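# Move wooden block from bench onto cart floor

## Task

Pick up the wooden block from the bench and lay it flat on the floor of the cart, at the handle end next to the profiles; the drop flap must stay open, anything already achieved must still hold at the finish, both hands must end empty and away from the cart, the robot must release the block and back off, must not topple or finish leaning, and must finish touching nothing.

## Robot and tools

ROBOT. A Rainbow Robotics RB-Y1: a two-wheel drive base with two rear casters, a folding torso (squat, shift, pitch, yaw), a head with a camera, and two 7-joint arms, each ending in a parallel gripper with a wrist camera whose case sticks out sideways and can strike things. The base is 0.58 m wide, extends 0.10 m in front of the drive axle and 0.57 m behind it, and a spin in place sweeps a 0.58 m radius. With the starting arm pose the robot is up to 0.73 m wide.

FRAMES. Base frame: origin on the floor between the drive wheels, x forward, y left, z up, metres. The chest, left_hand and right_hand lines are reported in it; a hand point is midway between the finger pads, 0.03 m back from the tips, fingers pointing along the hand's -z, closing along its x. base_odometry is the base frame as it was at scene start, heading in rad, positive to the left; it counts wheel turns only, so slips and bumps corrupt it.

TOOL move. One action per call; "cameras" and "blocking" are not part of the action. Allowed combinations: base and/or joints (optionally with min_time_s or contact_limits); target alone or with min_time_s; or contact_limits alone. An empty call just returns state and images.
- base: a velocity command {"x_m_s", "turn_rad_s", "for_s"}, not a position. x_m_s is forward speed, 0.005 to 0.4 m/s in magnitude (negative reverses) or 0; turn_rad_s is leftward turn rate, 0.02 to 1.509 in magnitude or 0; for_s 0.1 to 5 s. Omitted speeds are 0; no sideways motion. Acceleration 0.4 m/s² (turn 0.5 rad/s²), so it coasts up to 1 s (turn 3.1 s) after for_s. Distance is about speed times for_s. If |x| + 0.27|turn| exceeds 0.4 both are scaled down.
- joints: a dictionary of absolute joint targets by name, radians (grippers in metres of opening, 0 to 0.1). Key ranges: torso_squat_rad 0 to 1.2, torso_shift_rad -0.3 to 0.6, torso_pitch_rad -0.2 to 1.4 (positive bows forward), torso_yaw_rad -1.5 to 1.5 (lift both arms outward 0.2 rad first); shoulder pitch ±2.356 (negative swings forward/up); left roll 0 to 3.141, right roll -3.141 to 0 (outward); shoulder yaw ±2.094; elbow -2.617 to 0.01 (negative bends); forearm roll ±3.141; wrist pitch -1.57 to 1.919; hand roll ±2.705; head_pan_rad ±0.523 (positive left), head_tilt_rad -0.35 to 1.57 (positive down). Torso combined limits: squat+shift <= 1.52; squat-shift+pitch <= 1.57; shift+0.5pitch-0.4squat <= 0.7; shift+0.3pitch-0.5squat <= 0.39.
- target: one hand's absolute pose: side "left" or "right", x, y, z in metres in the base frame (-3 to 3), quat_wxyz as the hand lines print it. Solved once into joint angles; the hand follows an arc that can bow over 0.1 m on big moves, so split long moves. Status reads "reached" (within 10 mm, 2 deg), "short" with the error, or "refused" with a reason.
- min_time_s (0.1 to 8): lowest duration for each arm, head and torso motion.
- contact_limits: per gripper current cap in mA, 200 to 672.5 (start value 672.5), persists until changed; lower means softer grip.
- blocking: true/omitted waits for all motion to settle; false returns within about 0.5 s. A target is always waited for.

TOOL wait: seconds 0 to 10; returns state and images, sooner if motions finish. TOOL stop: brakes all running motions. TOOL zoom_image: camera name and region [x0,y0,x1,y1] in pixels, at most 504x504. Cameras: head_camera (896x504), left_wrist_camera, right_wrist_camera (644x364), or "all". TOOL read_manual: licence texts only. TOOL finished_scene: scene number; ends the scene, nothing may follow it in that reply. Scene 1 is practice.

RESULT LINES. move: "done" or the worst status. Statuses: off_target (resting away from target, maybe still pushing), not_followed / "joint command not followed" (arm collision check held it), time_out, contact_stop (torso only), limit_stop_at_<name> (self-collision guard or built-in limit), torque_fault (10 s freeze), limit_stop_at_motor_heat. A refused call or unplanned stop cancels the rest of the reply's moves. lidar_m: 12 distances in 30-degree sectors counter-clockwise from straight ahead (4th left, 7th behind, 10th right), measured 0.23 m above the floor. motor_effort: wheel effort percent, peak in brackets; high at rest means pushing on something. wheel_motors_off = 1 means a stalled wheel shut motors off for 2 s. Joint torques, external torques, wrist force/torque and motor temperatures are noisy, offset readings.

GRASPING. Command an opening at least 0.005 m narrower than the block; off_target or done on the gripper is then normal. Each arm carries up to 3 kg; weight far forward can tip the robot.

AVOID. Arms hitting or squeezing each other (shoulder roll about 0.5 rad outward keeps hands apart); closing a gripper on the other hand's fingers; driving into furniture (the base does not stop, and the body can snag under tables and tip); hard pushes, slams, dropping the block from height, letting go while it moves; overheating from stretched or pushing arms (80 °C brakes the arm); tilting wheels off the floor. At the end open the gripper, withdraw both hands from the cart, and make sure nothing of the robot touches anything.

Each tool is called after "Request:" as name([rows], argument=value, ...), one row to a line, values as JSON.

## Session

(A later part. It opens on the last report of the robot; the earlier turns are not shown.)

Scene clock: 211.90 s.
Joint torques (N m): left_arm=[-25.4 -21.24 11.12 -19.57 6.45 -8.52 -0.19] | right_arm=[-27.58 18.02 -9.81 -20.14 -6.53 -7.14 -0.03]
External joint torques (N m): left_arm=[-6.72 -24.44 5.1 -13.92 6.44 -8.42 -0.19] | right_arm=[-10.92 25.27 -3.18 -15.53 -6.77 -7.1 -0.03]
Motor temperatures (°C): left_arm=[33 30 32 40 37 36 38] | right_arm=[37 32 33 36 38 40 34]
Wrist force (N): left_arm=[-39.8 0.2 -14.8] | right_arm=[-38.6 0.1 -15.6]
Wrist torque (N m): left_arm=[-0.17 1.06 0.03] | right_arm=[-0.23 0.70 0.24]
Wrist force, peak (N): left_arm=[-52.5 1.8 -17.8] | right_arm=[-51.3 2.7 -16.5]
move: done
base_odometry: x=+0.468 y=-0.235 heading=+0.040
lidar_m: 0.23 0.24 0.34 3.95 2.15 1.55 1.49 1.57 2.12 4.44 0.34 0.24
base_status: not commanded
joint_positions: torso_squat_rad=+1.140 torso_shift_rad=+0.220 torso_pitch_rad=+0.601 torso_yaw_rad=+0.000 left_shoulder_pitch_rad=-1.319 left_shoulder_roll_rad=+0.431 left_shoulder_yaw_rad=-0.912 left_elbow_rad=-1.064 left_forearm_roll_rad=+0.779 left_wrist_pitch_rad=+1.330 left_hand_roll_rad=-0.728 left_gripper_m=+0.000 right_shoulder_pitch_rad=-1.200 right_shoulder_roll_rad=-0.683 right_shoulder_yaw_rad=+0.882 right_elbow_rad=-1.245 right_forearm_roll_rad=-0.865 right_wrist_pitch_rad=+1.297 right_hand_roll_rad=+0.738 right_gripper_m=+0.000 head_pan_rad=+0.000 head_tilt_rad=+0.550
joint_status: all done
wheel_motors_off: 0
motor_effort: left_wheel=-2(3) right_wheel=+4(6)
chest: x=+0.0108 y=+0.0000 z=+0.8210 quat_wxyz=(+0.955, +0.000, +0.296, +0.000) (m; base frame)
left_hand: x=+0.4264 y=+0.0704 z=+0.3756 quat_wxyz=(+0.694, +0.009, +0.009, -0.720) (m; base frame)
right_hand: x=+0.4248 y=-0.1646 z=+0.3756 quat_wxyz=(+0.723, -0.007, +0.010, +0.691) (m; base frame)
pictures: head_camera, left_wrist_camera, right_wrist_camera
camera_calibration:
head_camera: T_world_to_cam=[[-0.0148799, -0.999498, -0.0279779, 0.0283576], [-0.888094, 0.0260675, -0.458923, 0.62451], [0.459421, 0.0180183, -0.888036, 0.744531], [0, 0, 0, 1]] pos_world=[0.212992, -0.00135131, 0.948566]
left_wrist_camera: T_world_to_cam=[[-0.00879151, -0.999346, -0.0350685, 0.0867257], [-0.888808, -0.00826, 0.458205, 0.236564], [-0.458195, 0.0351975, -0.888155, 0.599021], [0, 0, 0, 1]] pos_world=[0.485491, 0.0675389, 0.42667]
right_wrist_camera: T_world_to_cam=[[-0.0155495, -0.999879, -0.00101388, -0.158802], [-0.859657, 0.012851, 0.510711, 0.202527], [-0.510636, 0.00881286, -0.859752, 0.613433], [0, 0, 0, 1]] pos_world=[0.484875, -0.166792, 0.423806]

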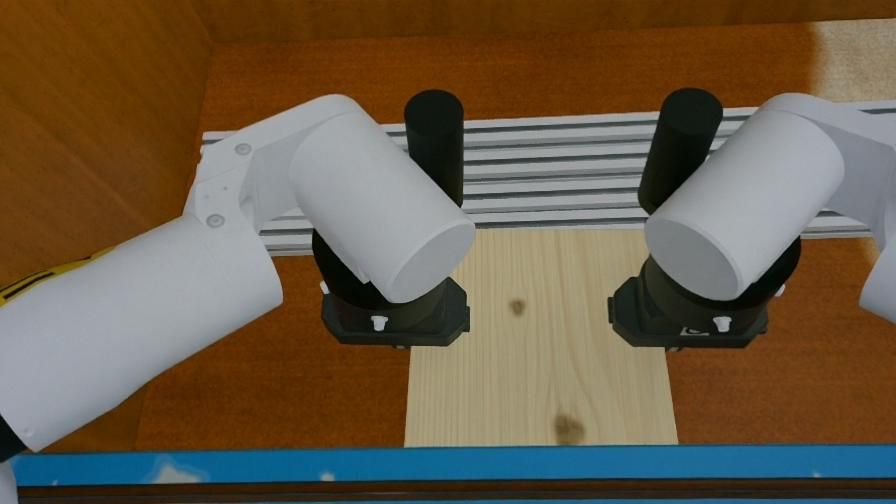

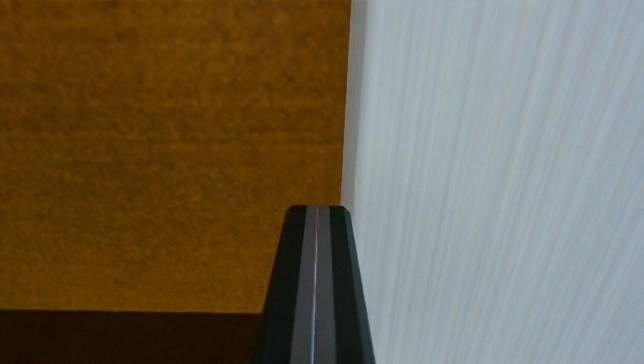

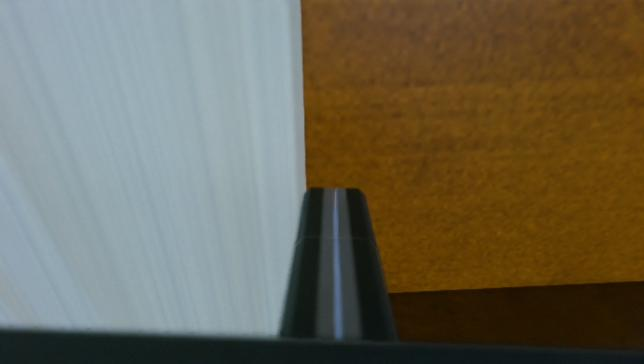

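Request:
move(joints={"left_shoulder_pitch_rad":-1.308,"left_shoulder_roll_rad":0.388,"left_shoulder_yaw_rad":-0.927,"left_elbow_rad":-0.982,"left_forearm_roll_rad":0.756,"left_wrist_pitch_rad":1.263,"left_hand_roll_rad":-0.759,"right_shoulder_pitch_rad":-1.193,"right_shoulder_roll_rad":-0.634,"right_shoulder_yaw_rad":0.898,"right_elbow_rad":-1.168,"right_forearm_roll_rad":-0.841,"right_wrist_pitch_rad":1.239,"right_hand_roll_rad":0.770}, min_time_s=1.5)

Scene clock: 215.10 s.
Joint torques (N m): left_arm=[-15.64 -21.52 5.4 -15.07 6.04 -7.59 -0.59] | right_arm=[-16.24 23.3 -3.79 -17 -6.99 -7.72 0.05]
External joint torques (N m): left_arm=[2.89 -24.41 -0.13 -9.54 6.06 -7.48 -0.59] | right_arm=[0.36 30.23 2.4 -12.47 -7.24 -7.67 0.06]
Motor temperatures (°C): left_arm=[33 30 32 40 37 36 38] | right_arm=[37 32 32 36 38 40 34]
Wrist force (N): left_arm=[-38.9 0.4 9.8] | right_arm=[-44.5 0.3 16.7]
Wrist torque (N m): left_arm=[-0.02 0.44 0.35] | right_arm=[-0.09 0.17 0.13]
Wrist force, peak (N): left_arm=[-48.5 0.5 -14.5] | right_arm=[-47.3 1.4 -16.1]
move: done
base_odometry: x=+0.468 y=-0.235 heading=+0.040
lidar_m: 0.22 0.24 0.32 3.94 2.15 1.56 1.49 1.57 2.11 4.43 0.34 0.24
base_status: not commanded
joint_positions: torso_squat_rad=+1.140 torso_shift_rad=+0.220 torso_pitch_rad=+0.599 torso_yaw_rad=+0.000 left_shoulder_pitch_rad=-1.308 left_shoulder_roll_rad=+0.394 left_shoulder_yaw_rad=-0.927 left_elbow_rad=-0.980 left_forearm_roll_rad=+0.754 left_wrist_pitch_rad=+1.265 left_hand_roll_rad=-0.759 left_gripper_m=+0.000 right_shoulder_pitch_rad=-1.193 right_shoulder_roll_rad=-0.641 right_shoulder_yaw_rad=+0.897 right_elbow_rad=-1.165 right_forearm_roll_rad=-0.839 right_wrist_pitch_rad=+1.241 right_hand_roll_rad=+0.770 right_gripper_m=+0.000 head_pan_rad=+0.000 head_tilt_rad=+0.550
joint_status: all done
wheel_motors_off: 0
motor_effort: left_wheel=+1(3) right_wheel=+6(8)
chest: x=+0.0100 y=+0.0000 z=+0.8214 quat_wxyz=(+0.956, +0.000, +0.295, +0.000) (m; base frame)
left_hand: x=+0.4244 y=+0.0716 z=+0.3566 quat_wxyz=(+0.690, +0.016, +0.007, -0.724) (m; base frame)
right_hand: x=+0.4233 y=-0.1643 z=+0.3568 quat_wxyz=(+0.718, -0.013, +0.009, +0.696) (m; base frame)
pictures: head_camera, left_wrist_camera, right_wrist_camera
camera_calibration:
head_camera: T_world_to_cam=[[-0.0149098, -0.999502, -0.0278276, 0.0283289], [-0.887166, 0.026061, -0.460715, 0.625487], [0.46121, 0.0178186, -0.887112, 0.744437], [0, 0, 0, 1]] pos_world=[0.21199, -0.00125082, 0.949358]
left_wrist_camera: T_world_to_cam=[[-0.0208815, -0.998899, -0.0420106, 0.0948149], [-0.894169, -0.000137981, 0.447731, 0.248842], [-0.447243, 0.0469139, -0.893181, 0.577367], [0, 0, 0, 1]] pos_world=[0.482711, 0.0676583, 0.408262]
right_wrist_camera: T_world_to_cam=[[-0.00252314, -0.999984, 0.00513206, -0.166366], [-0.864105, 0.00476324, 0.503289, 0.214047], [-0.503305, -0.00316477, -0.864103, 0.593111], [0, 0, 0, 1]] pos_world=[0.483055, -0.165506, 0.405635]

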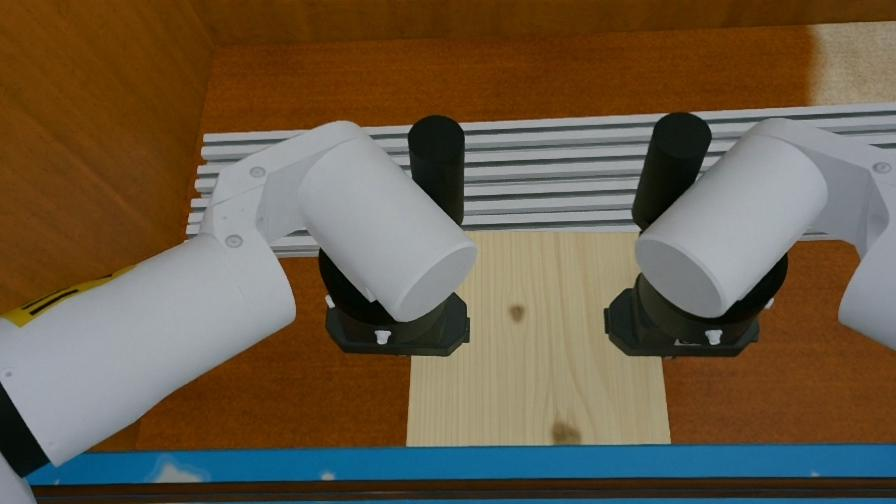

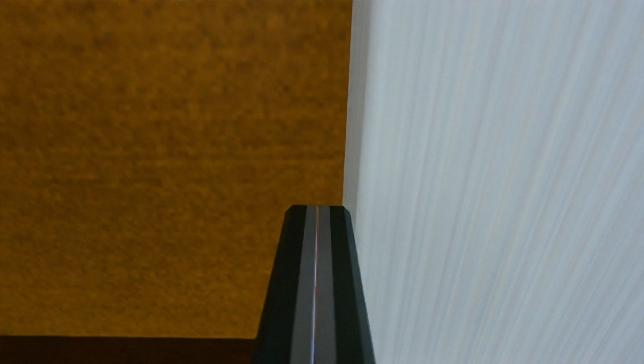

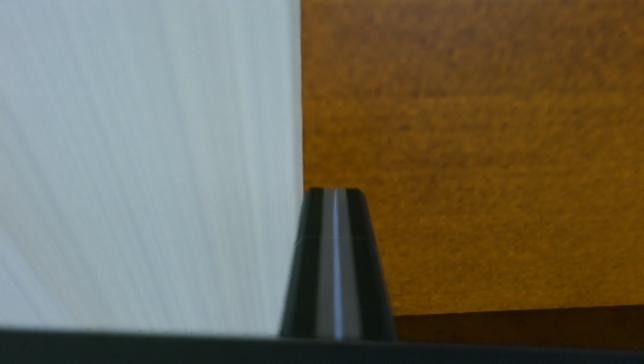

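Request:
move(target={"side":"left","x":0.4244,"y":0.075,"z":0.362,"quat_wxyz":[0.690,0.016,0.007,-0.724]}, cameras=[])

Request:
move(target={"side":"right","x":0.4233,"y":-0.175,"z":0.362,"quat_wxyz":[0.718,-0.013,0.009,0.696]}, cameras=[])

Request:
move(target={"side":"left","x":0.4244,"y":0.10,"z":0.365,"quat_wxyz":[0.7071,0,0,-0.7071]}, cameras=[])

Request:
move(target={"side":"left","x":0.4244,"y":0.10,"z":0.50,"quat_wxyz":[0.7071,0,0,-0.7071]})

Scene clock: 218.80 s.
Joint torques (N m): left_arm=[-20.25 -9.2 8.65 -12.99 3.34 -3.52 -0.29] | right_arm=[-16.74 11.68 -4.45 -12.85 -4.37 -4.2 0.01]
External joint torques (N m): left_arm=[-1.79 -12.35 2.91 -7.45 3.36 -3.42 -0.29] | right_arm=[-0.16 18.53 1.73 -8.29 -4.61 -4.14 0.01]
Motor temperatures (°C): left_arm=[32 30 32 40 37 36 38] | right_arm=[37 32 32 36 38 40 34]
Wrist force (N): left_arm=[-16.7 2.6 -10.7] | right_arm=[-25.4 -0.5 6.7]
Wrist torque (N m): left_arm=[-0.27 0.44 0.22] | right_arm=[-0.13 0.10 -0.10]
Wrist force, peak (N): left_arm=[-39.7 1.8 10.5] | right_arm=[-45.0 0.0 16.7]
move: done
base_odometry: x=+0.468 y=-0.235 heading=+0.040
lidar_m: 0.22 0.24 0.34 3.94 2.16 1.55 1.49 1.56 2.12 4.42 0.34 0.24
base_status: not commanded
joint_positions: torso_squat_rad=+1.140 torso_shift_rad=+0.220 torso_pitch_rad=+0.599 torso_yaw_rad=+0.000 left_shoulder_pitch_rad=-1.302 left_shoulder_roll_rad=+0.419 left_shoulder_yaw_rad=-0.924 left_elbow_rad=-1.018 left_forearm_roll_rad=+0.758 left_wrist_pitch_rad=+1.285 left_hand_roll_rad=-0.751 left_gripper_m=+0.000 right_shoulder_pitch_rad=-1.193 right_shoulder_roll_rad=-0.638 right_shoulder_yaw_rad=+0.898 right_elbow_rad=-1.166 right_forearm_roll_rad=-0.840 right_wrist_pitch_rad=+1.240 right_hand_roll_rad=+0.770 right_gripper_m=+0.000 head_pan_rad=+0.000 head_tilt_rad=+0.550
joint_status: all done
wheel_motors_off: 0
motor_effort: left_wheel=+0(2) right_wheel=+9(9)
chest: x=+0.0103 y=+0.0000 z=+0.8212 quat_wxyz=(+0.955, +0.000, +0.295, +0.000) (m; base frame)
left_hand: x=+0.4248 y=+0.0777 z=+0.3608 quat_wxyz=(+0.691, +0.017, +0.010, -0.723) (m; base frame)
left_hand_status: reached (checked arc, planned for 0.2 s): 3 mm and 0.4 deg off.
right_hand: x=+0.4226 y=-0.1620 z=+0.3562 quat_wxyz=(+0.717, -0.011, +0.009, +0.697) (m; base frame)
pictures: none
No camera images: "cameras" was empty.

Scene clock: 219.50 s.
Joint torques (N m): left_arm=[-18.58 -2.78 8.23 -8.94 1.44 -1.76 -0.2] | right_arm=[-16.49 -5.73 -7.78 -5.69 -0.13 -0.3 0.17]
External joint torques (N m): left_arm=[-0.13 -5.89 2.5 -3.39 1.46 -1.66 -0.2] | right_arm=[-0.1 1.69 -1.39 -1.2 -0.39 -0.25 0.17]
Motor temperatures (°C): left_arm=[32 30 32 40 37 36 38] | right_arm=[37 32 32 36 38 40 34]
Wrist force (N): left_arm=[-7.3 1.2 -8.4] | right_arm=[0.5 0.6 -4.8]
Wrist torque (N m): left_arm=[-0.21 0.15 0.12] | right_arm=[-0.03 0.14 -0.06]
Wrist force, peak (N): left_arm=[-17.8 0.9 -8.1] | right_arm=[-25.6 -0.5 5.5]
move: done
base_odometry: x=+0.468 y=-0.235 heading=+0.041
lidar_m: 0.22 0.24 0.33 3.94 2.16 1.56 1.50 1.57 2.11 4.42 0.34 0.24
base_status: not commanded
joint_positions: torso_squat_rad=+1.140 torso_shift_rad=+0.220 torso_pitch_rad=+0.600 torso_yaw_rad=+0.000 left_shoulder_pitch_rad=-1.303 left_shoulder_roll_rad=+0.417 left_shoulder_yaw_rad=-0.924 left_elbow_rad=-1.019 left_forearm_roll_rad=+0.758 left_wrist_pitch_rad=+1.285 left_hand_roll_rad=-0.751 left_gripper_m=+0.000 right_shoulder_pitch_rad=-1.181 right_shoulder_roll_rad=-0.677 right_shoulder_yaw_rad=+0.889 right_elbow_rad=-1.201 right_forearm_roll_rad=-0.850 right_wrist_pitch_rad=+1.249 right_hand_roll_rad=+0.776 right_gripper_m=+0.000 head_pan_rad=+0.000 head_tilt_rad=+0.550
joint_status: all done
wheel_motors_off: 0
motor_effort: left_wheel=+2(4) right_wheel=+2(8)
chest: x=+0.0104 y=+0.0000 z=+0.8212 quat_wxyz=(+0.955, +0.000, +0.295, +0.000) (m; base frame)
left_hand: x=+0.4245 y=+0.0764 z=+0.3608 quat_wxyz=(+0.690, +0.016, +0.009, -0.723) (m; base frame)
right_hand: x=+0.4235 y=-0.1749 z=+0.3613 quat_wxyz=(+0.718, -0.013, +0.010, +0.696) (m; base frame)
right_hand_status: reached (checked arc, planned for 0.2 s): 1 mm and 0.1 deg off.
pictures: none
No camera images: "cameras" was empty.

Scene clock: 220.20 s.
Joint torques (N m): left_arm=[-16.07 2.33 7.46 -6.34 0.22 -0.61 -0.15] | right_arm=[-16.15 -6.13 -7.6 -5.09 -0.1 -0.09 0.11]
External joint torques (N m): left_arm=[2.04 -1.89 1.34 -0.77 0.18 -0.49 -0.15] | right_arm=[0.24 1.29 -1.21 -0.61 -0.35 -0.03 0.11]
Motor temperatures (°C): left_arm=[32 30 32 40 37 36 38] | right_arm=[37 32 32 35 38 39 34]
Wrist force (N): left_arm=[-1.2 -0.1 -7.9] | right_arm=[0.7 0.5 -5.1]
Wrist torque (N m): left_arm=[-0.10 -0.08 0.03] | right_arm=[-0.06 0.18 -0.05]
Wrist force, peak (N): left_arm=[-7.2 0.1 -8.6] | right_arm=[0.7 0.5 -5.1]
move: done
base_odometry: x=+0.468 y=-0.235 heading=+0.040
lidar_m: 0.23 0.24 0.33 3.96 2.17 1.56 1.48 1.57 2.12 4.44 0.34 0.24
base_status: not commanded
joint_positions: torso_squat_rad=+1.140 torso_shift_rad=+0.220 torso_pitch_rad=+0.600 torso_yaw_rad=+0.000 left_shoulder_pitch_rad=-1.263 left_shoulder_roll_rad=+0.494 left_shoulder_yaw_rad=-0.887 left_elbow_rad=-1.088 left_forearm_roll_rad=+0.797 left_wrist_pitch_rad=+1.290 left_hand_roll_rad=-0.752 left_gripper_m=+0.000 right_shoulder_pitch_rad=-1.181 right_shoulder_roll_rad=-0.677 right_shoulder_yaw_rad=+0.889 right_elbow_rad=-1.201 right_forearm_roll_rad=-0.850 right_wrist_pitch_rad=+1.249 right_hand_roll_rad=+0.776 right_gripper_m=+0.000 head_pan_rad=+0.000 head_tilt_rad=+0.550
joint_status: all done
wheel_motors_off: 0
motor_effort: left_wheel=+2(3) right_wheel=+4(5)
chest: x=+0.0104 y=+0.0001 z=+0.8212 quat_wxyz=(+0.955, +0.000, +0.295, +0.000) (m; base frame)
left_hand: x=+0.4253 y=+0.0998 z=+0.3647 quat_wxyz=(+0.707, +0.002, +0.004, -0.708) (m; base frame)
left_hand_status: reached (checked arc, planned for 0.3 s): 1 mm and 0.6 deg off.
right_hand: x=+0.4235 y=-0.1748 z=+0.3613 quat_wxyz=(+0.718, -0.013, +0.010, +0.696) (m; base frame)
pictures: none
No camera images: "cameras" was empty.

Scene clock: 221.40 s.
Joint torques (N m): left_arm=[-16.14 4.03 9.57 -5.45 0.04 -0.49 -0.07] | right_arm=[-16.7 -6.92 -7.34 -4.85 0.04 -0.08 0.15]
External joint torques (N m): left_arm=[2.21 -1.67 1.09 -0.14 0.01 -0.36 -0.07] | right_arm=[-0.31 0.49 -0.94 -0.37 -0.21 -0.03 0.15]
Motor temperatures (°C): left_arm=[32 30 32 40 36 36 38] | right_arm=[37 32 32 35 38 39 34]
Wrist force (N): left_arm=[-0.7 0.2 -7.5] | right_arm=[0.4 1.1 -4.7]
Wrist torque (N m): left_arm=[-0.20 -0.01 0.08] | right_arm=[-0.13 0.16 -0.09]
Wrist force, peak (N): left_arm=[-1.4 -0.4 -9.7] | right_arm=[1.0 0.3 -5.2]
move: done
base_odometry: x=+0.468 y=-0.235 heading=+0.040
lidar_m: 0.22 0.23 0.33 3.95 2.16 1.55 1.48 1.57 2.12 4.44 0.34 0.24
base_status: not commanded
joint_positions: torso_squat_rad=+1.140 torso_shift_rad=+0.220 torso_pitch_rad=+0.600 torso_yaw_rad=+0.000 left_shoulder_pitch_rad=-1.338 left_shoulder_roll_rad=+0.702 left_shoulder_yaw_rad=-0.787 left_elbow_rad=-1.582 left_forearm_roll_rad=+0.943 left_wrist_pitch_rad=+1.653 left_hand_roll_rad=-0.560 left_gripper_m=+0.000 right_shoulder_pitch_rad=-1.181 right_shoulder_roll_rad=-0.677 right_shoulder_yaw_rad=+0.889 right_elbow_rad=-1.202 right_forearm_roll_rad=-0.850 right_wrist_pitch_rad=+1.249 right_hand_roll_rad=+0.776 right_gripper_m=+0.000 head_pan_rad=+0.000 head_tilt_rad=+0.550
joint_status: all done
wheel_motors_off: 0
motor_effort: left_wheel=+2(3) right_wheel=+4(6)
chest: x=+0.0105 y=+0.0000 z=+0.8212 quat_wxyz=(+0.955, +0.000, +0.295, +0.000) (m; base frame)
left_hand: x=+0.4245 y=+0.1000 z=+0.5000 quat_wxyz=(+0.707, +0.000, +0.000, -0.707) (m; base frame)
left_hand_status: reached (checked arc, planned for 0.8 s): 0 mm and 0.0 deg off.
right_hand: x=+0.4234 y=-0.1748 z=+0.3612 quat_wxyz=(+0.718, -0.013, +0.010, +0.696) (m; base frame)
pictures: head_camera, left_wrist_camera, right_wrist_camera
camera_calibration:
head_camera: T_world_to_cam=[[-0.014855, -0.999504, -0.0277626, 0.0282519], [-0.887743, 0.0259602, -0.459607, 0.624952], [0.4601, 0.0178186, -0.887688, 0.744458], [0, 0, 0, 1]] pos_world=[0.212692, -0.00125112, 0.948863]
left_wrist_camera: T_world_to_cam=[[0.0268298, -0.999599, -0.0090416, 0.0925441], [-0.887838, -0.0279846, 0.459304, 0.179127], [-0.459373, -0.00429556, -0.888233, 0.71207], [0, 0, 0, 1]] pos_world=[0.483659, 0.100579, 0.551047]
right_wrist_camera: T_world_to_cam=[[-0.0014436, -0.999981, 0.00601425, -0.177573], [-0.863998, 0.00427538, 0.503477, 0.211805], [-0.503493, -0.00446948, -0.863988, 0.596662], [0, 0, 0, 1]] pos_world=[0.483158, -0.175808, 0.409938]

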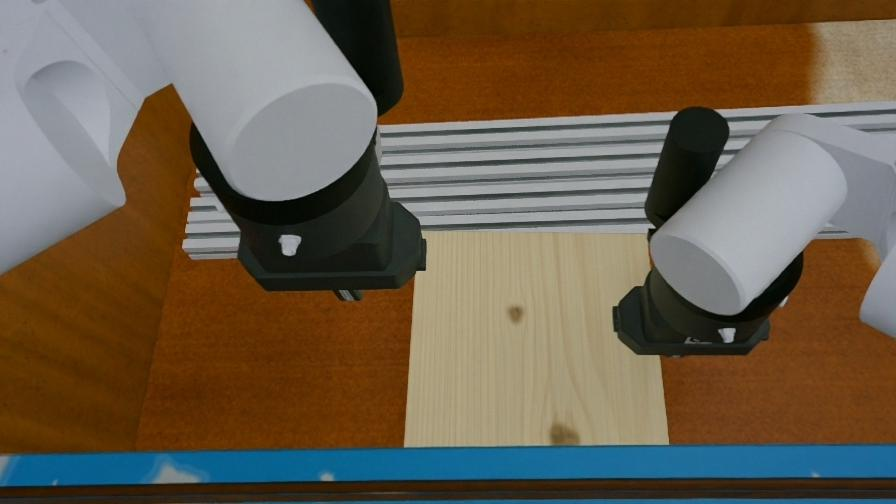

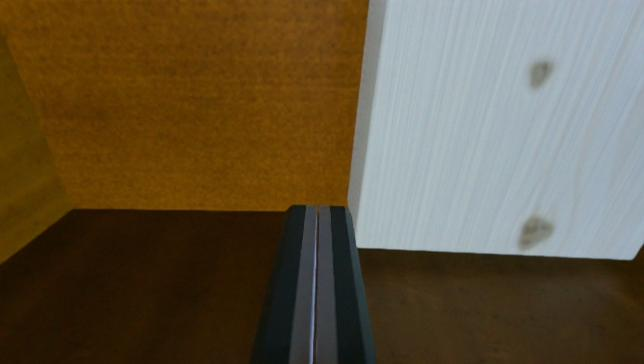

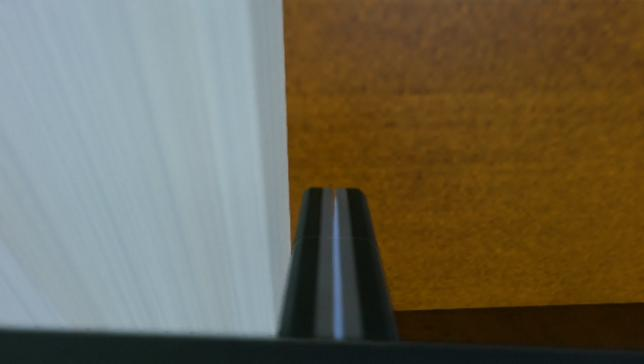

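Request:
move(target={"side":"left","x":0.40,"y":0.2,"z":0.78,"quat_wxyz":[0.7071,0,0,-0.7071]}, cameras=[])

Request:
move(target={"side":"right","x":0.425,"y":-0.08,"z":0.362,"quat_wxyz":[0.7071,0,0,0.7071]}, min_time_s=1.5, cameras=["head_camera"])

Request:
move(target={"side":"right","x":0.425,"y":0.02,"z":0.362,"quat_wxyz":[0.7071,0,0,0.7071]}, min_time_s=1.5)

Scene clock: 224.87 s.
Joint torques (N m): left_arm=[-13.64 5.36 10.33 0.85 -0.36 -0.54 0.06] | right_arm=[-17.08 -6.79 -7.33 -4.94 0.11 -0.04 0.2]
External joint torques (N m): left_arm=[2.47 -2.11 0.71 -0.23 -0.39 -0.38 0.06] | right_arm=[-0.69 0.62 -0.94 -0.45 -0.14 0.01 0.2]
Motor temperatures (°C): left_arm=[32 29 32 40 36 35 38] | right_arm=[36 31 32 35 38 39 34]
Wrist force (N): left_arm=[-1.1 -0.4 -7.5] | right_arm=[0.6 0.5 -4.3]
Wrist torque (N m): left_arm=[-0.11 -0.05 0.08] | right_arm=[-0.05 0.15 -0.08]
Wrist force, peak (N): left_arm=[-0.5 -0.4 -9.2] | right_arm=[-1.3 1.2 -5.2]
move: done
base_odometry: x=+0.468 y=-0.235 heading=+0.040
lidar_m: 0.22 0.24 0.34 3.93 2.17 1.56 1.49 1.56 2.12 4.43 0.34 0.25
base_status: not commanded
joint_positions: torso_squat_rad=+1.140 torso_shift_rad=+0.220 torso_pitch_rad=+0.600 torso_yaw_rad=+0.000 left_shoulder_pitch_rad=-1.860 left_shoulder_roll_rad=+1.332 left_shoulder_yaw_rad=-0.736 left_elbow_rad=-1.874 left_forearm_roll_rad=+1.753 left_wrist_pitch_rad=+1.919 left_hand_roll_rad=-0.464 left_gripper_m=+0.000 right_shoulder_pitch_rad=-1.181 right_shoulder_roll_rad=-0.677 right_shoulder_yaw_rad=+0.889 right_elbow_rad=-1.202 right_forearm_roll_rad=-0.850 right_wrist_pitch_rad=+1.249 right_hand_roll_rad=+0.776 right_gripper_m=+0.000 head_pan_rad=+0.000 head_tilt_rad=+0.550
joint_status: all done
wheel_motors_off: 0
motor_effort: left_wheel=-2(21) right_wheel=+6(24)
chest: x=+0.0105 y=+0.0000 z=+0.8212 quat_wxyz=(+0.955, +0.000, +0.296, +0.000) (m; base frame)
left_hand: x=+0.4004 y=+0.2002 z=+0.7798 quat_wxyz=(+0.709, -0.001, -0.005, -0.706) (m; base frame)
left_hand_status: reached (checked arc, planned for 1.0 s): 1 mm and 0.7 deg off.
right_hand: x=+0.4233 y=-0.1748 z=+0.3611 quat_wxyz=(+0.718, -0.013, +0.010, +0.696) (m; base frame)
pictures: none
No camera images: "cameras" was empty.

Scene clock: 226.70 s.
Joint torques (N m): left_arm=[-13.81 5.78 10.12 1.14 -0.22 -0.57 0.14] | right_arm=[-22.94 0.74 -5.11 -7.04 -0.31 -0.93 -0.36]
External joint torques (N m): left_arm=[2.3 -1.7 0.5 0.06 -0.25 -0.41 0.14] | right_arm=[-4.96 4.71 0.42 -2.03 -0.52 -0.84 -0.36]
Motor temperatures (°C): left_arm=[32 29 32 39 36 35 38] | right_arm=[36 31 32 35 38 39 34]
Wrist force (N): left_arm=[-0.6 -0.1 -7.8] | right_arm=[-4.3 1.8 -6.3]
Wrist torque (N m): left_arm=[-0.12 -0.03 0.07] | right_arm=[-0.04 0.20 -0.10]
Wrist force, peak (N): left_arm=[-1.2 -0.3 -8.5] | right_arm=[-12.3 0.7 0.4]
move: done
base_odometry: x=+0.468 y=-0.235 heading=+0.040
lidar_m: 0.22 0.24 0.32 3.93 2.16 1.56 1.49 1.56 2.12 4.42 0.33 0.24
base_status: not commanded
joint_positions: torso_squat_rad=+1.140 torso_shift_rad=+0.220 torso_pitch_rad=+0.600 torso_yaw_rad=+0.000 left_shoulder_pitch_rad=-1.860 left_shoulder_roll_rad=+1.332 left_shoulder_yaw_rad=-0.736 left_elbow_rad=-1.874 left_forearm_roll_rad=+1.753 left_wrist_pitch_rad=+1.919 left_hand_roll_rad=-0.464 left_gripper_m=+0.000 right_shoulder_pitch_rad=-1.295 right_shoulder_roll_rad=-0.454 right_shoulder_yaw_rad=+0.926 right_elbow_rad=-1.042 right_forearm_roll_rad=-0.809 right_wrist_pitch_rad=+1.263 right_hand_roll_rad=+0.723 right_gripper_m=+0.000 head_pan_rad=+0.000 head_tilt_rad=+0.550
joint_status: all done
wheel_motors_off: 0
motor_effort: left_wheel=-3(4) right_wheel=+8(9)
chest: x=+0.0105 y=+0.0000 z=+0.8212 quat_wxyz=(+0.955, +0.000, +0.296, +0.000) (m; base frame)
left_hand: x=+0.4005 y=+0.2002 z=+0.7798 quat_wxyz=(+0.709, -0.001, -0.005, -0.706) (m; base frame)
right_hand: x=+0.4246 y=-0.0811 z=+0.3617 quat_wxyz=(+0.708, +0.000, +0.000, +0.707) (m; base frame)
right_hand_status: reached (checked arc, planned for 1.5 s): 1 mm and 0.1 deg off.
pictures: head_camera
camera_calibration:
head_camera: T_world_to_cam=[[-0.0149471, -0.999502, -0.0278076, 0.0282146], [-0.887783, 0.026061, -0.459523, 0.624884], [0.460019, 0.0178186, -0.88773, 0.744517], [0, 0, 0, 1]] pos_world=[0.212692, -0.00135082, 0.948863]

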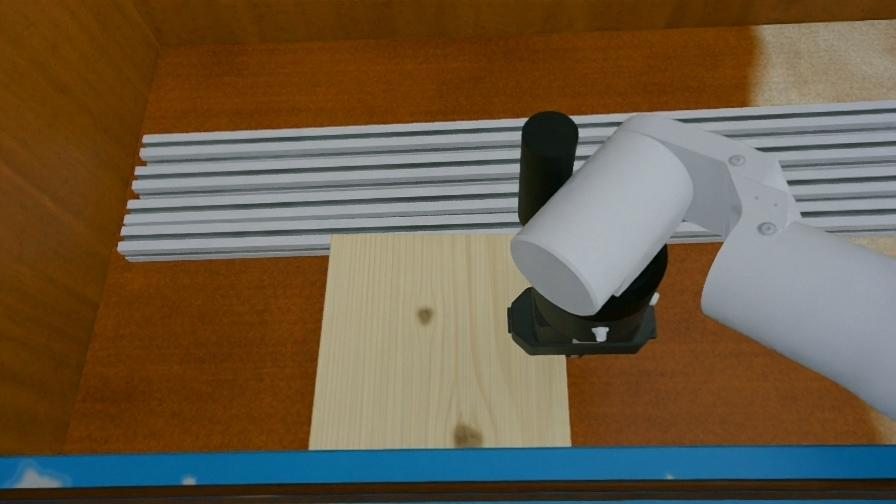

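Scene clock: 228.53 s.
Joint torques (N m): left_arm=[-13.55 5.96 10.32 0.89 -0.29 -0.51 0.1] | right_arm=[-23.77 3.53 -2.45 -6.77 -0.42 -1.11 0.25]
External joint torques (N m): left_arm=[2.57 -1.52 0.71 -0.18 -0.32 -0.35 0.1] | right_arm=[-4.28 4.13 0.62 -1.94 -0.62 -1.02 0.25]
Motor temperatures (°C): left_arm=[32 29 32 39 36 35 38] | right_arm=[36 31 32 35 37 39 34]
Wrist force (N): left_arm=[-0.7 -0.1 -7.6] | right_arm=[-4.2 1.4 -5.7]
Wrist torque (N m): left_arm=[-0.15 -0.01 0.07] | right_arm=[-0.03 0.15 -0.09]
Wrist force, peak (N): left_arm=[-0.8 0.0 -8.5] | right_arm=[-6.1 3.0 -8.4]
move: done
base_odometry: x=+0.468 y=-0.235 heading=+0.040
lidar_m: 0.23 0.23 0.33 3.94 2.16 1.55 1.49 1.57 2.12 4.44 0.34 0.24
base_status: not commanded
joint_positions: torso_squat_rad=+1.140 torso_shift_rad=+0.220 torso_pitch_rad=+0.600 torso_yaw_rad=+0.000 left_shoulder_pitch_rad=-1.860 left_shoulder_roll_rad=+1.332 left_shoulder_yaw_rad=-0.736 left_elbow_rad=-1.874 left_forearm_roll_rad=+1.753 left_wrist_pitch_rad=+1.919 left_hand_roll_rad=-0.464 left_gripper_m=+0.000 right_shoulder_pitch_rad=-1.491 right_shoulder_roll_rad=-0.100 right_shoulder_yaw_rad=+0.932 right_elbow_rad=-0.568 right_forearm_roll_rad=-0.789 right_wrist_pitch_rad=+1.169 right_hand_roll_rad=+0.741 right_gripper_m=+0.000 head_pan_rad=+0.000 head_tilt_rad=+0.550
joint_status: all done
wheel_motors_off: 0
motor_effort: left_wheel=-4(4) right_wheel=+8(10)
chest: x=+0.0105 y=+0.0000 z=+0.8212 quat_wxyz=(+0.955, +0.000, +0.296, +0.000) (m; base frame)
left_hand: x=+0.4005 y=+0.2002 z=+0.7798 quat_wxyz=(+0.709, -0.001, -0.005, -0.706) (m; base frame)
right_hand: x=+0.4243 y=+0.0188 z=+0.3617 quat_wxyz=(+0.708, -0.001, -0.002, +0.706) (m; base frame)
right_hand_status: reached (checked arc, planned for 1.5 s): 1 mm and 0.3 deg off.
pictures: head_camera, left_wrist_camera, right_wrist_camera
camera_calibration:
head_camera: T_world_to_cam=[[-0.0150807, -0.999501, -0.0277625, 0.0282008], [-0.887781, 0.0261589, -0.459521, 0.624882], [0.460018, 0.0177172, -0.887733, 0.744519], [0, 0, 0, 1]] pos_world=[0.212691, -0.00135027, 0.948864]
left_wrist_camera: T_world_to_cam=[[0.0309565, -0.99952, 0.00105157, 0.186279], [-0.890346, -0.027097, 0.454478, 0.0366271], [-0.454232, -0.0150053, -0.890757, 0.951969], [0, 0, 0, 1]] pos_world=[0.459259, 0.201467, 0.831132]
right_wrist_camera: T_world_to_cam=[[0.0273435, -0.999237, -0.0278881, 0.0160602], [-0.863668, -0.0376624, 0.502653, 0.212433], [-0.50332, 0.0103418, -0.864038, 0.598073], [0, 0, 0, 1]] pos_world=[0.484054, 0.0178636, 0.410426]

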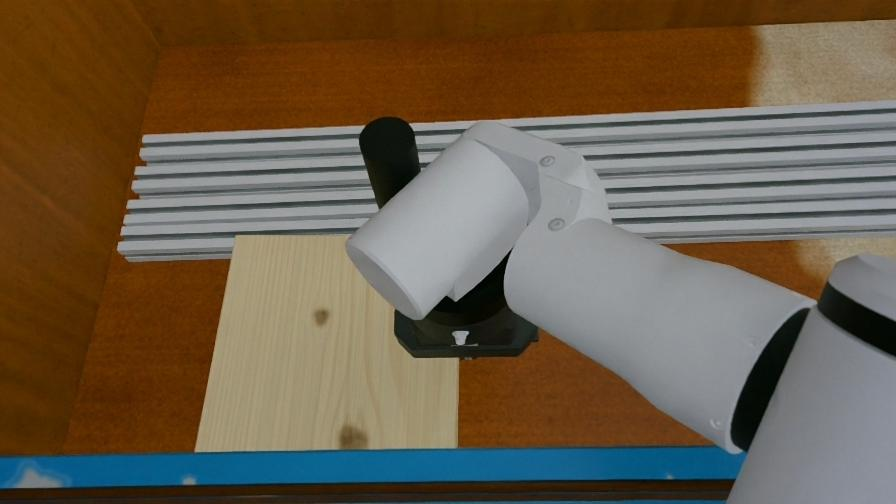

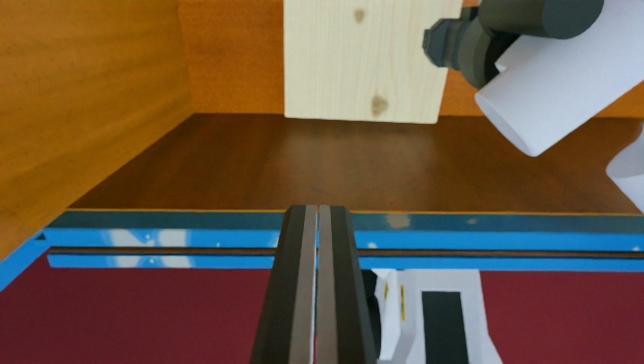

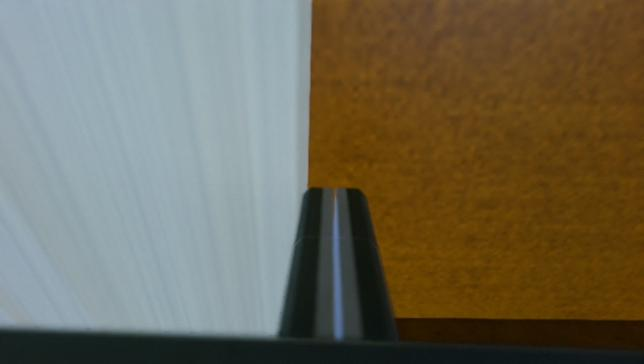

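Request:
move(target={"side":"right","x":0.425,"y":0.05,"z":0.365,"quat_wxyz":[0.7071,0,0,0.7071]}, min_time_s=1, cameras=["head_camera"])

Request:
move(target={"side":"right","x":0.425,"y":0.02,"z":0.375,"quat_wxyz":[0.7071,0,0,0.7071]}, cameras=[])

Request:
move(target={"side":"right","x":0.425,"y":-0.1,"z":0.55,"quat_wxyz":[0.7071,0,0,0.7071]}, cameras=[])

Request:
move(target={"side":"right","x":0.40,"y":-0.2,"z":0.78,"quat_wxyz":[0.7071,0,0,0.7071]}, cameras=["head_camera"])

Request:
move(joints={"torso_squat_rad":0.5,"torso_shift_rad":0.1}, cameras=[])

Request:
move(base={"x_m_s":-0.25,"for_s":2}, cameras=["head_camera"])

Scene clock: 232.70 s.
Joint torques (N m): left_arm=[-13.88 5.96 10.11 1.02 -0.2 -0.54 0.08] | right_arm=[-22.95 1.37 -3.45 -0.89 -0.06 -0.38 -0.13]
External joint torques (N m): left_arm=[2.24 -1.52 0.5 -0.05 -0.23 -0.38 0.08] | right_arm=[-2.91 2.52 -0.97 -0.65 -0.25 -0.23 -0.14]
Motor temperatures (°C): left_arm=[32 29 32 39 36 35 38] | right_arm=[36 31 32 34 37 38 34]
Wrist force (N): left_arm=[-0.6 0.2 -7.4] | right_arm=[-0.3 0.5 -5.0]
Wrist torque (N m): left_arm=[-0.18 -0.01 0.09] | right_arm=[-0.02 0.16 -0.08]
Wrist force, peak (N): left_arm=[-0.6 0.1 -8.5] | right_arm=[-9.9 0.3 -10.2]
move: done
base_odometry: x=+0.468 y=-0.235 heading=+0.040
lidar_m: 0.22 0.24 0.34 3.93 2.16 1.56 1.49 1.57 2.14 4.42 0.35 0.24
base_status: not commanded
joint_positions: torso_squat_rad=+1.140 torso_shift_rad=+0.220 torso_pitch_rad=+0.600 torso_yaw_rad=+0.000 left_shoulder_pitch_rad=-1.860 left_shoulder_roll_rad=+1.332 left_shoulder_yaw_rad=-0.736 left_elbow_rad=-1.874 left_forearm_roll_rad=+1.753 left_wrist_pitch_rad=+1.919 left_hand_roll_rad=-0.464 left_gripper_m=+0.000 right_shoulder_pitch_rad=-1.682 right_shoulder_roll_rad=+0.000 right_shoulder_yaw_rad=+1.516 right_elbow_rad=-0.333 right_forearm_roll_rad=-1.419 right_wrist_pitch_rad=+0.975 right_hand_roll_rad=+0.733 right_gripper_m=+0.000 head_pan_rad=+0.000 head_tilt_rad=+0.550
joint_status: all done
wheel_motors_off: 0
motor_effort: left_wheel=-3(5) right_wheel=+8(10)
chest: x=+0.0105 y=+0.0000 z=+0.8211 quat_wxyz=(+0.955, +0.000, +0.296, +0.000) (m; base frame)
left_hand: x=+0.4005 y=+0.2002 z=+0.7797 quat_wxyz=(+0.709, -0.002, -0.005, -0.706) (m; base frame)
right_hand: x=+0.4245 y=+0.0492 z=+0.3651 quat_wxyz=(+0.707, -0.002, -0.018, +0.707) (m; base frame)
right_hand_status: reached (checked arc, as near as the solve gets, planned for 1.0 s): 1 mm and 2.0 deg off.
pictures: head_camera
camera_calibration:
head_camera: T_world_to_cam=[[-0.0149467, -0.999502, -0.0278074, 0.0283142], [-0.887783, 0.0260606, -0.459523, 0.624882], [0.460019, 0.0178186, -0.88773, 0.744515], [0, 0, 0, 1]] pos_world=[0.212692, -0.00125082, 0.948863]

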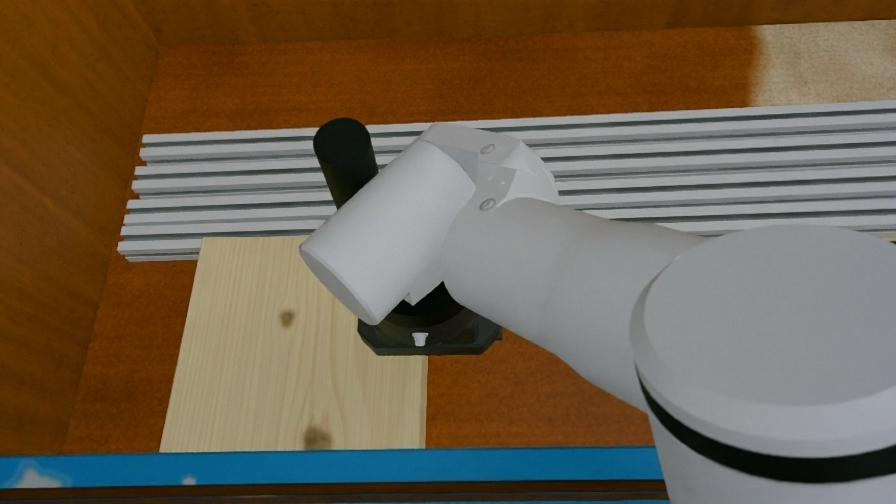

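Scene clock: 233.67 s.
Joint torques (N m): left_arm=[-14.22 5.92 10.06 0.83 -0.16 -0.46 0.11] | right_arm=[-22.15 -1.49 -3.54 -0.98 0.13 0.04 0.14]
External joint torques (N m): left_arm=[1.9 -1.56 0.45 -0.24 -0.19 -0.31 0.11] | right_arm=[-1.56 1.13 1.16 -0.41 -0.05 0.12 0.14]
Motor temperatures (°C): left_arm=[32 29 32 39 36 35 38] | right_arm=[36 31 32 34 37 38 34]
Wrist force (N): left_arm=[-0.9 -0.4 -7.6] | right_arm=[-0.2 0.6 -5.1]
Wrist torque (N m): left_arm=[-0.05 -0.05 0.08] | right_arm=[-0.07 0.07 -0.03]
Wrist force, peak (N): left_arm=[-0.9 0.8 -8.4] | right_arm=[0.1 1.1 -5.7]
move: done
base_odometry: x=+0.468 y=-0.235 heading=+0.040
lidar_m: 0.22 0.24 0.33 3.95 2.16 1.56 1.49 1.57 2.14 4.43 0.33 0.24
base_status: not commanded
joint_positions: torso_squat_rad=+1.140 torso_shift_rad=+0.220 torso_pitch_rad=+0.600 torso_yaw_rad=+0.000 left_shoulder_pitch_rad=-1.860 left_shoulder_roll_rad=+1.332 left_shoulder_yaw_rad=-0.736 left_elbow_rad=-1.874 left_forearm_roll_rad=+1.753 left_wrist_pitch_rad=+1.919 left_hand_roll_rad=-0.464 left_gripper_m=+0.000 right_shoulder_pitch_rad=-1.690 right_shoulder_roll_rad=-0.203 right_shoulder_yaw_rad=+1.545 right_elbow_rad=-0.660 right_forearm_roll_rad=-1.388 right_wrist_pitch_rad=+1.034 right_hand_roll_rad=+0.595 right_gripper_m=+0.000 head_pan_rad=+0.000 head_tilt_rad=+0.550
joint_status: all done
wheel_motors_off: 0
motor_effort: left_wheel=-2(3) right_wheel=+6(9)
chest: x=+0.0105 y=+0.0000 z=+0.8212 quat_wxyz=(+0.955, +0.000, +0.296, +0.000) (m; base frame)
left_hand: x=+0.4005 y=+0.2002 z=+0.7797 quat_wxyz=(+0.709, -0.001, -0.005, -0.706) (m; base frame)
right_hand: x=+0.4247 y=+0.0200 z=+0.3749 quat_wxyz=(+0.707, +0.001, +0.002, +0.707) (m; base frame)
right_hand_status: reached (checked arc, planned for 0.7 s): 0 mm and 0.3 deg off.
pictures: none
No camera images: "cameras" was empty.

Scene clock: 235.37 s.
Joint torques (N m): left_arm=[-14.14 5.84 10.31 1.11 -0.14 -0.49 0.1] | right_arm=[-21.02 -5.41 -10.37 -0.85 -0.02 -0.16 0.01]
External joint torques (N m): left_arm=[1.98 -1.64 0.7 0.04 -0.17 -0.34 0.1] | right_arm=[-1.53 1.33 -0.79 -0.37 -0.24 -0.09 0.01]
Motor temperatures (°C): left_arm=[32 29 32 39 36 34 38] | right_arm=[36 31 32 34 37 38 34]
Wrist force (N): left_arm=[-1.1 -0.2 -7.8] | right_arm=[0.2 0.2 -4.7]
Wrist torque (N m): left_arm=[-0.14 -0.05 0.05] | right_arm=[-0.01 0.14 -0.05]
Wrist force, peak (N): left_arm=[-0.9 0.6 -8.4] | right_arm=[0.7 1.1 -5.8]
move: done
base_odometry: x=+0.468 y=-0.235 heading=+0.040
lidar_m: 0.22 0.23 0.33 3.95 2.16 1.56 1.49 1.57 2.12 4.42 0.34 0.24
base_status: not commanded
joint_positions: torso_squat_rad=+1.140 torso_shift_rad=+0.220 torso_pitch_rad=+0.600 torso_yaw_rad=+0.000 left_shoulder_pitch_rad=-1.860 left_shoulder_roll_rad=+1.332 left_shoulder_yaw_rad=-0.736 left_elbow_rad=-1.875 left_forearm_roll_rad=+1.753 left_wrist_pitch_rad=+1.919 left_hand_roll_rad=-0.464 left_gripper_m=+0.000 right_shoulder_pitch_rad=-1.885 right_shoulder_roll_rad=-0.967 right_shoulder_yaw_rad=+1.454 right_elbow_rad=-1.673 right_forearm_roll_rad=-1.458 right_wrist_pitch_rad=+1.284 right_hand_roll_rad=+0.346 right_gripper_m=+0.000 head_pan_rad=+0.000 head_tilt_rad=+0.550
joint_status: all done
wheel_motors_off: 0
motor_effort: left_wheel=-2(3) right_wheel=+6(8)
chest: x=+0.0105 y=+0.0000 z=+0.8212 quat_wxyz=(+0.955, +0.000, +0.296, +0.000) (m; base frame)
left_hand: x=+0.4005 y=+0.2002 z=+0.7797 quat_wxyz=(+0.709, -0.001, -0.005, -0.706) (m; base frame)
right_hand: x=+0.4249 y=-0.1002 z=+0.5499 quat_wxyz=(+0.707, +0.000, +0.000, +0.707) (m; base frame)
right_hand_status: reached (checked arc, planned for 1.3 s): 0 mm and 0.0 deg off.
pictures: none
No camera images: "cameras" was empty.

Scene clock: 236.53 s.
Joint torques (N m): left_arm=[-14.11 6.16 10.45 1.33 -0.01 -0.31 0.2] | right_arm=[-15.65 -2.57 -8.94 2.24 0.37 -0.27 -0.15]
External joint torques (N m): left_arm=[2.01 -1.32 0.84 0.25 -0.04 -0.16 0.2] | right_arm=[-0.34 1.75 0.38 -0.16 0.15 -0.19 -0.15]
Motor temperatures (°C): left_arm=[32 29 32 39 36 34 38] | right_arm=[36 31 32 34 37 38 34]
Wrist force (N): left_arm=[-1.4 -0.1 -8.0] | right_arm=[0.5 0.2 -4.2]
Wrist torque (N m): left_arm=[-0.18 -0.07 0.09] | right_arm=[-0.01 0.15 -0.07]
Wrist force, peak (N): left_arm=[-1.4 0.2 -8.7] | right_arm=[0.2 0.9 -6.8]
move: done
base_odometry: x=+0.468 y=-0.235 heading=+0.040
lidar_m: 0.22 0.24 0.33 3.93 2.15 1.56 1.50 1.56 2.12 4.43 0.34 0.24
base_status: not commanded
joint_positions: torso_squat_rad=+1.140 torso_shift_rad=+0.220 torso_pitch_rad=+0.600 torso_yaw_rad=+0.000 left_shoulder_pitch_rad=-1.860 left_shoulder_roll_rad=+1.332 left_shoulder_yaw_rad=-0.736 left_elbow_rad=-1.875 left_forearm_roll_rad=+1.753 left_wrist_pitch_rad=+1.919 left_hand_roll_rad=-0.464 left_gripper_m=+0.000 right_shoulder_pitch_rad=-2.220 right_shoulder_roll_rad=-1.446 right_shoulder_yaw_rad=+1.223 right_elbow_rad=-1.871 right_forearm_roll_rad=-1.893 right_wrist_pitch_rad=+1.706 right_hand_roll_rad=+0.523 right_gripper_m=+0.000 head_pan_rad=+0.000 head_tilt_rad=+0.550
joint_status: all done
wheel_motors_off: 0
motor_effort: left_wheel=-3(5) right_wheel=+6(9)
chest: x=+0.0105 y=+0.0000 z=+0.8212 quat_wxyz=(+0.955, +0.000, +0.295, +0.000) (m; base frame)
left_hand: x=+0.4004 y=+0.2002 z=+0.7798 quat_wxyz=(+0.708, -0.001, -0.005, -0.706) (m; base frame)
right_hand: x=+0.3999 y=-0.1998 z=+0.7797 quat_wxyz=(+0.707, +0.000, -0.001, +0.707) (m; base frame)
right_hand_status: reached (checked arc, planned for 0.8 s): 0 mm and 0.1 deg off.
pictures: head_camera
camera_calibration:
head_camera: T_world_to_cam=[[-0.014948, -0.999501, -0.0278089, 0.028216], [-0.887742, 0.026064, -0.459603, 0.62495], [0.460098, 0.017817, -0.887689, 0.744461], [0, 0, 0, 1]] pos_world=[0.212691, -0.00135081, 0.948863]

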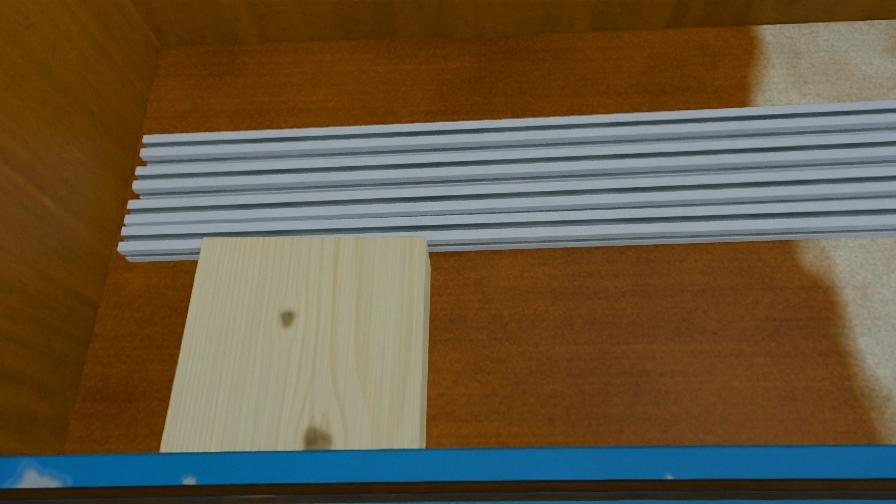

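Scene clock: 239.47 s.
Joint torques (N m): left_arm=[-14.53 6.19 10.26 1.4 -0.01 -0.32 0.09] | right_arm=[-15.65 -2.87 -9.16 2.64 0.33 -0.13 -0.01]
External joint torques (N m): left_arm=[1.59 -1.29 0.65 0.33 -0.04 -0.17 0.09] | right_arm=[-0.34 1.44 0.16 0.24 0.1 -0.05 -0.01]
Motor temperatures (°C): left_arm=[32 29 32 38 36 34 38] | right_arm=[36 31 32 34 37 38 34]
Wrist force (N): left_arm=[-0.7 0.5 -7.6] | right_arm=[0.4 0.7 -5.2]
Wrist torque (N m): left_arm=[-0.23 0.02 0.07] | right_arm=[-0.08 0.16 -0.11]
Wrist force, peak (N): left_arm=[-0.1 0.4 -8.8] | right_arm=[0.4 0.6 -5.6]
move: done
base_odometry: x=+0.468 y=-0.235 heading=+0.040
lidar_m: 0.22 0.24 0.33 3.94 2.17 1.56 1.49 1.55 2.12 4.43 0.32 0.24
base_status: not commanded
joint_positions: torso_squat_rad=+0.500 torso_shift_rad=+0.100 torso_pitch_rad=+0.600 torso_yaw_rad=+0.000 left_shoulder_pitch_rad=-1.860 left_shoulder_roll_rad=+1.332 left_shoulder_yaw_rad=-0.736 left_elbow_rad=-1.875 left_forearm_roll_rad=+1.753 left_wrist_pitch_rad=+1.919 left_hand_roll_rad=-0.464 left_gripper_m=+0.000 right_shoulder_pitch_rad=-2.220 right_shoulder_roll_rad=-1.446 right_shoulder_yaw_rad=+1.223 right_elbow_rad=-1.871 right_forearm_roll_rad=-1.893 right_wrist_pitch_rad=+1.705 right_hand_roll_rad=+0.523 right_gripper_m=+0.000 head_pan_rad=+0.000 head_tilt_rad=+0.550
joint_status: all done
wheel_motors_off: 0
motor_effort: left_wheel=-1(3) right_wheel=+6(9)
chest: x=+0.0080 y=+0.0000 z=+1.1471 quat_wxyz=(+0.955, +0.000, +0.295, +0.000) (m; base frame)
left_hand: x=+0.3979 y=+0.2002 z=+1.1057 quat_wxyz=(+0.709, -0.001, -0.005, -0.706) (m; base frame)
right_hand: x=+0.3974 y=-0.1998 z=+1.1057 quat_wxyz=(+0.707, +0.000, -0.001, +0.707) (m; base frame)
pictures: none
No camera images: "cameras" was empty.

Scene clock: 242.43 s.
Joint torques (N m): left_arm=[-14.31 6.02 10.6 1.26 -0.01 -0.41 0.08] | right_arm=[-15.73 -3.14 -9.4 2.8 0.27 -0.24 -0.18]
External joint torques (N m): left_arm=[1.8 -1.46 0.99 0.19 -0.04 -0.25 0.08] | right_arm=[-0.42 1.18 -0.08 0.4 0.04 -0.16 -0.18]
Motor temperatures (°C): left_arm=[32 29 32 38 36 34 38] | right_arm=[36 31 32 33 37 38 34]
Wrist force (N): left_arm=[-0.6 0.1 -7.3] | right_arm=[0.1 0.4 -5.5]
Wrist torque (N m): left_arm=[-0.14 0.03 0.06] | right_arm=[-0.01 0.13 -0.10]
Wrist force, peak (N): left_arm=[-0.7 0.6 -8.6] | right_arm=[0.2 0.6 -5.7]
move: done
base_odometry: x=-0.031 y=-0.255 heading=+0.041
lidar_m: 0.73 0.76 1.81 4.14 1.44 1.04 0.99 1.05 1.43 3.70 1.04 0.75
base_status: done (sent for 2 of 2 s)
joint_positions: torso_squat_rad=+0.500 torso_shift_rad=+0.100 torso_pitch_rad=+0.600 torso_yaw_rad=+0.000 left_shoulder_pitch_rad=-1.860 left_shoulder_roll_rad=+1.332 left_shoulder_yaw_rad=-0.736 left_elbow_rad=-1.875 left_forearm_roll_rad=+1.753 left_wrist_pitch_rad=+1.919 left_hand_roll_rad=-0.464 left_gripper_m=+0.000 right_shoulder_pitch_rad=-2.220 right_shoulder_roll_rad=-1.446 right_shoulder_yaw_rad=+1.223 right_elbow_rad=-1.871 right_forearm_roll_rad=-1.893 right_wrist_pitch_rad=+1.705 right_hand_roll_rad=+0.523 right_gripper_m=+0.000 head_pan_rad=+0.000 head_tilt_rad=+0.550
joint_status: not commanded
wheel_motors_off: 0
motor_effort: left_wheel=+6(42) right_wheel=-4(23)
chest: x=+0.0080 y=+0.0000 z=+1.1471 quat_wxyz=(+0.955, +0.000, +0.295, +0.000) (m; base frame)
left_hand: x=+0.3979 y=+0.2002 z=+1.1057 quat_wxyz=(+0.709, -0.001, -0.005, -0.706) (m; base frame)
right_hand: x=+0.3974 y=-0.1998 z=+1.1057 quat_wxyz=(+0.707, +0.000, -0.001, +0.707) (m; base frame)
pictures: head_camera
camera_calibration:
head_camera: T_world_to_cam=[[-0.0149444, -0.999502, -0.0278071, 0.0373412], [-0.887742, 0.02606, -0.459603, 0.772559], [0.460098, 0.017817, -0.887689, 1.035], [0, 0, 0, 1]] pos_world=[0.210191, -0.00125082, 1.27486]

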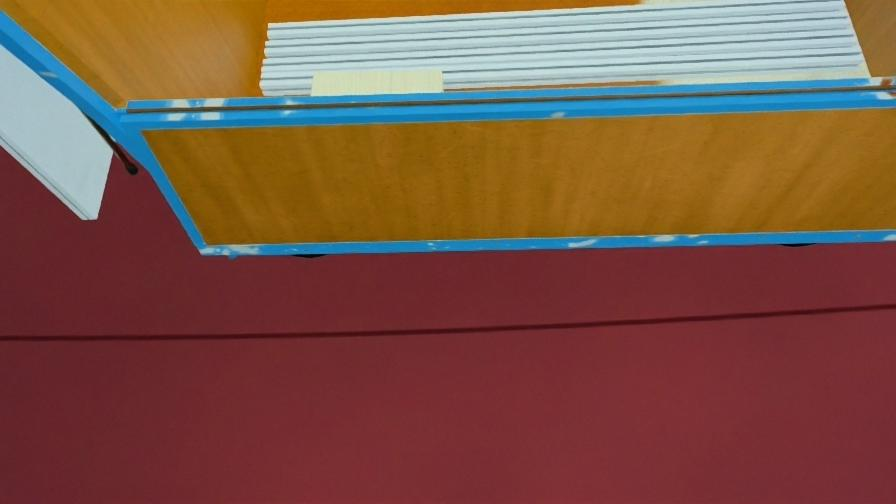

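Request:
finished_scene(scene=1)

The scene is finished: the task was done.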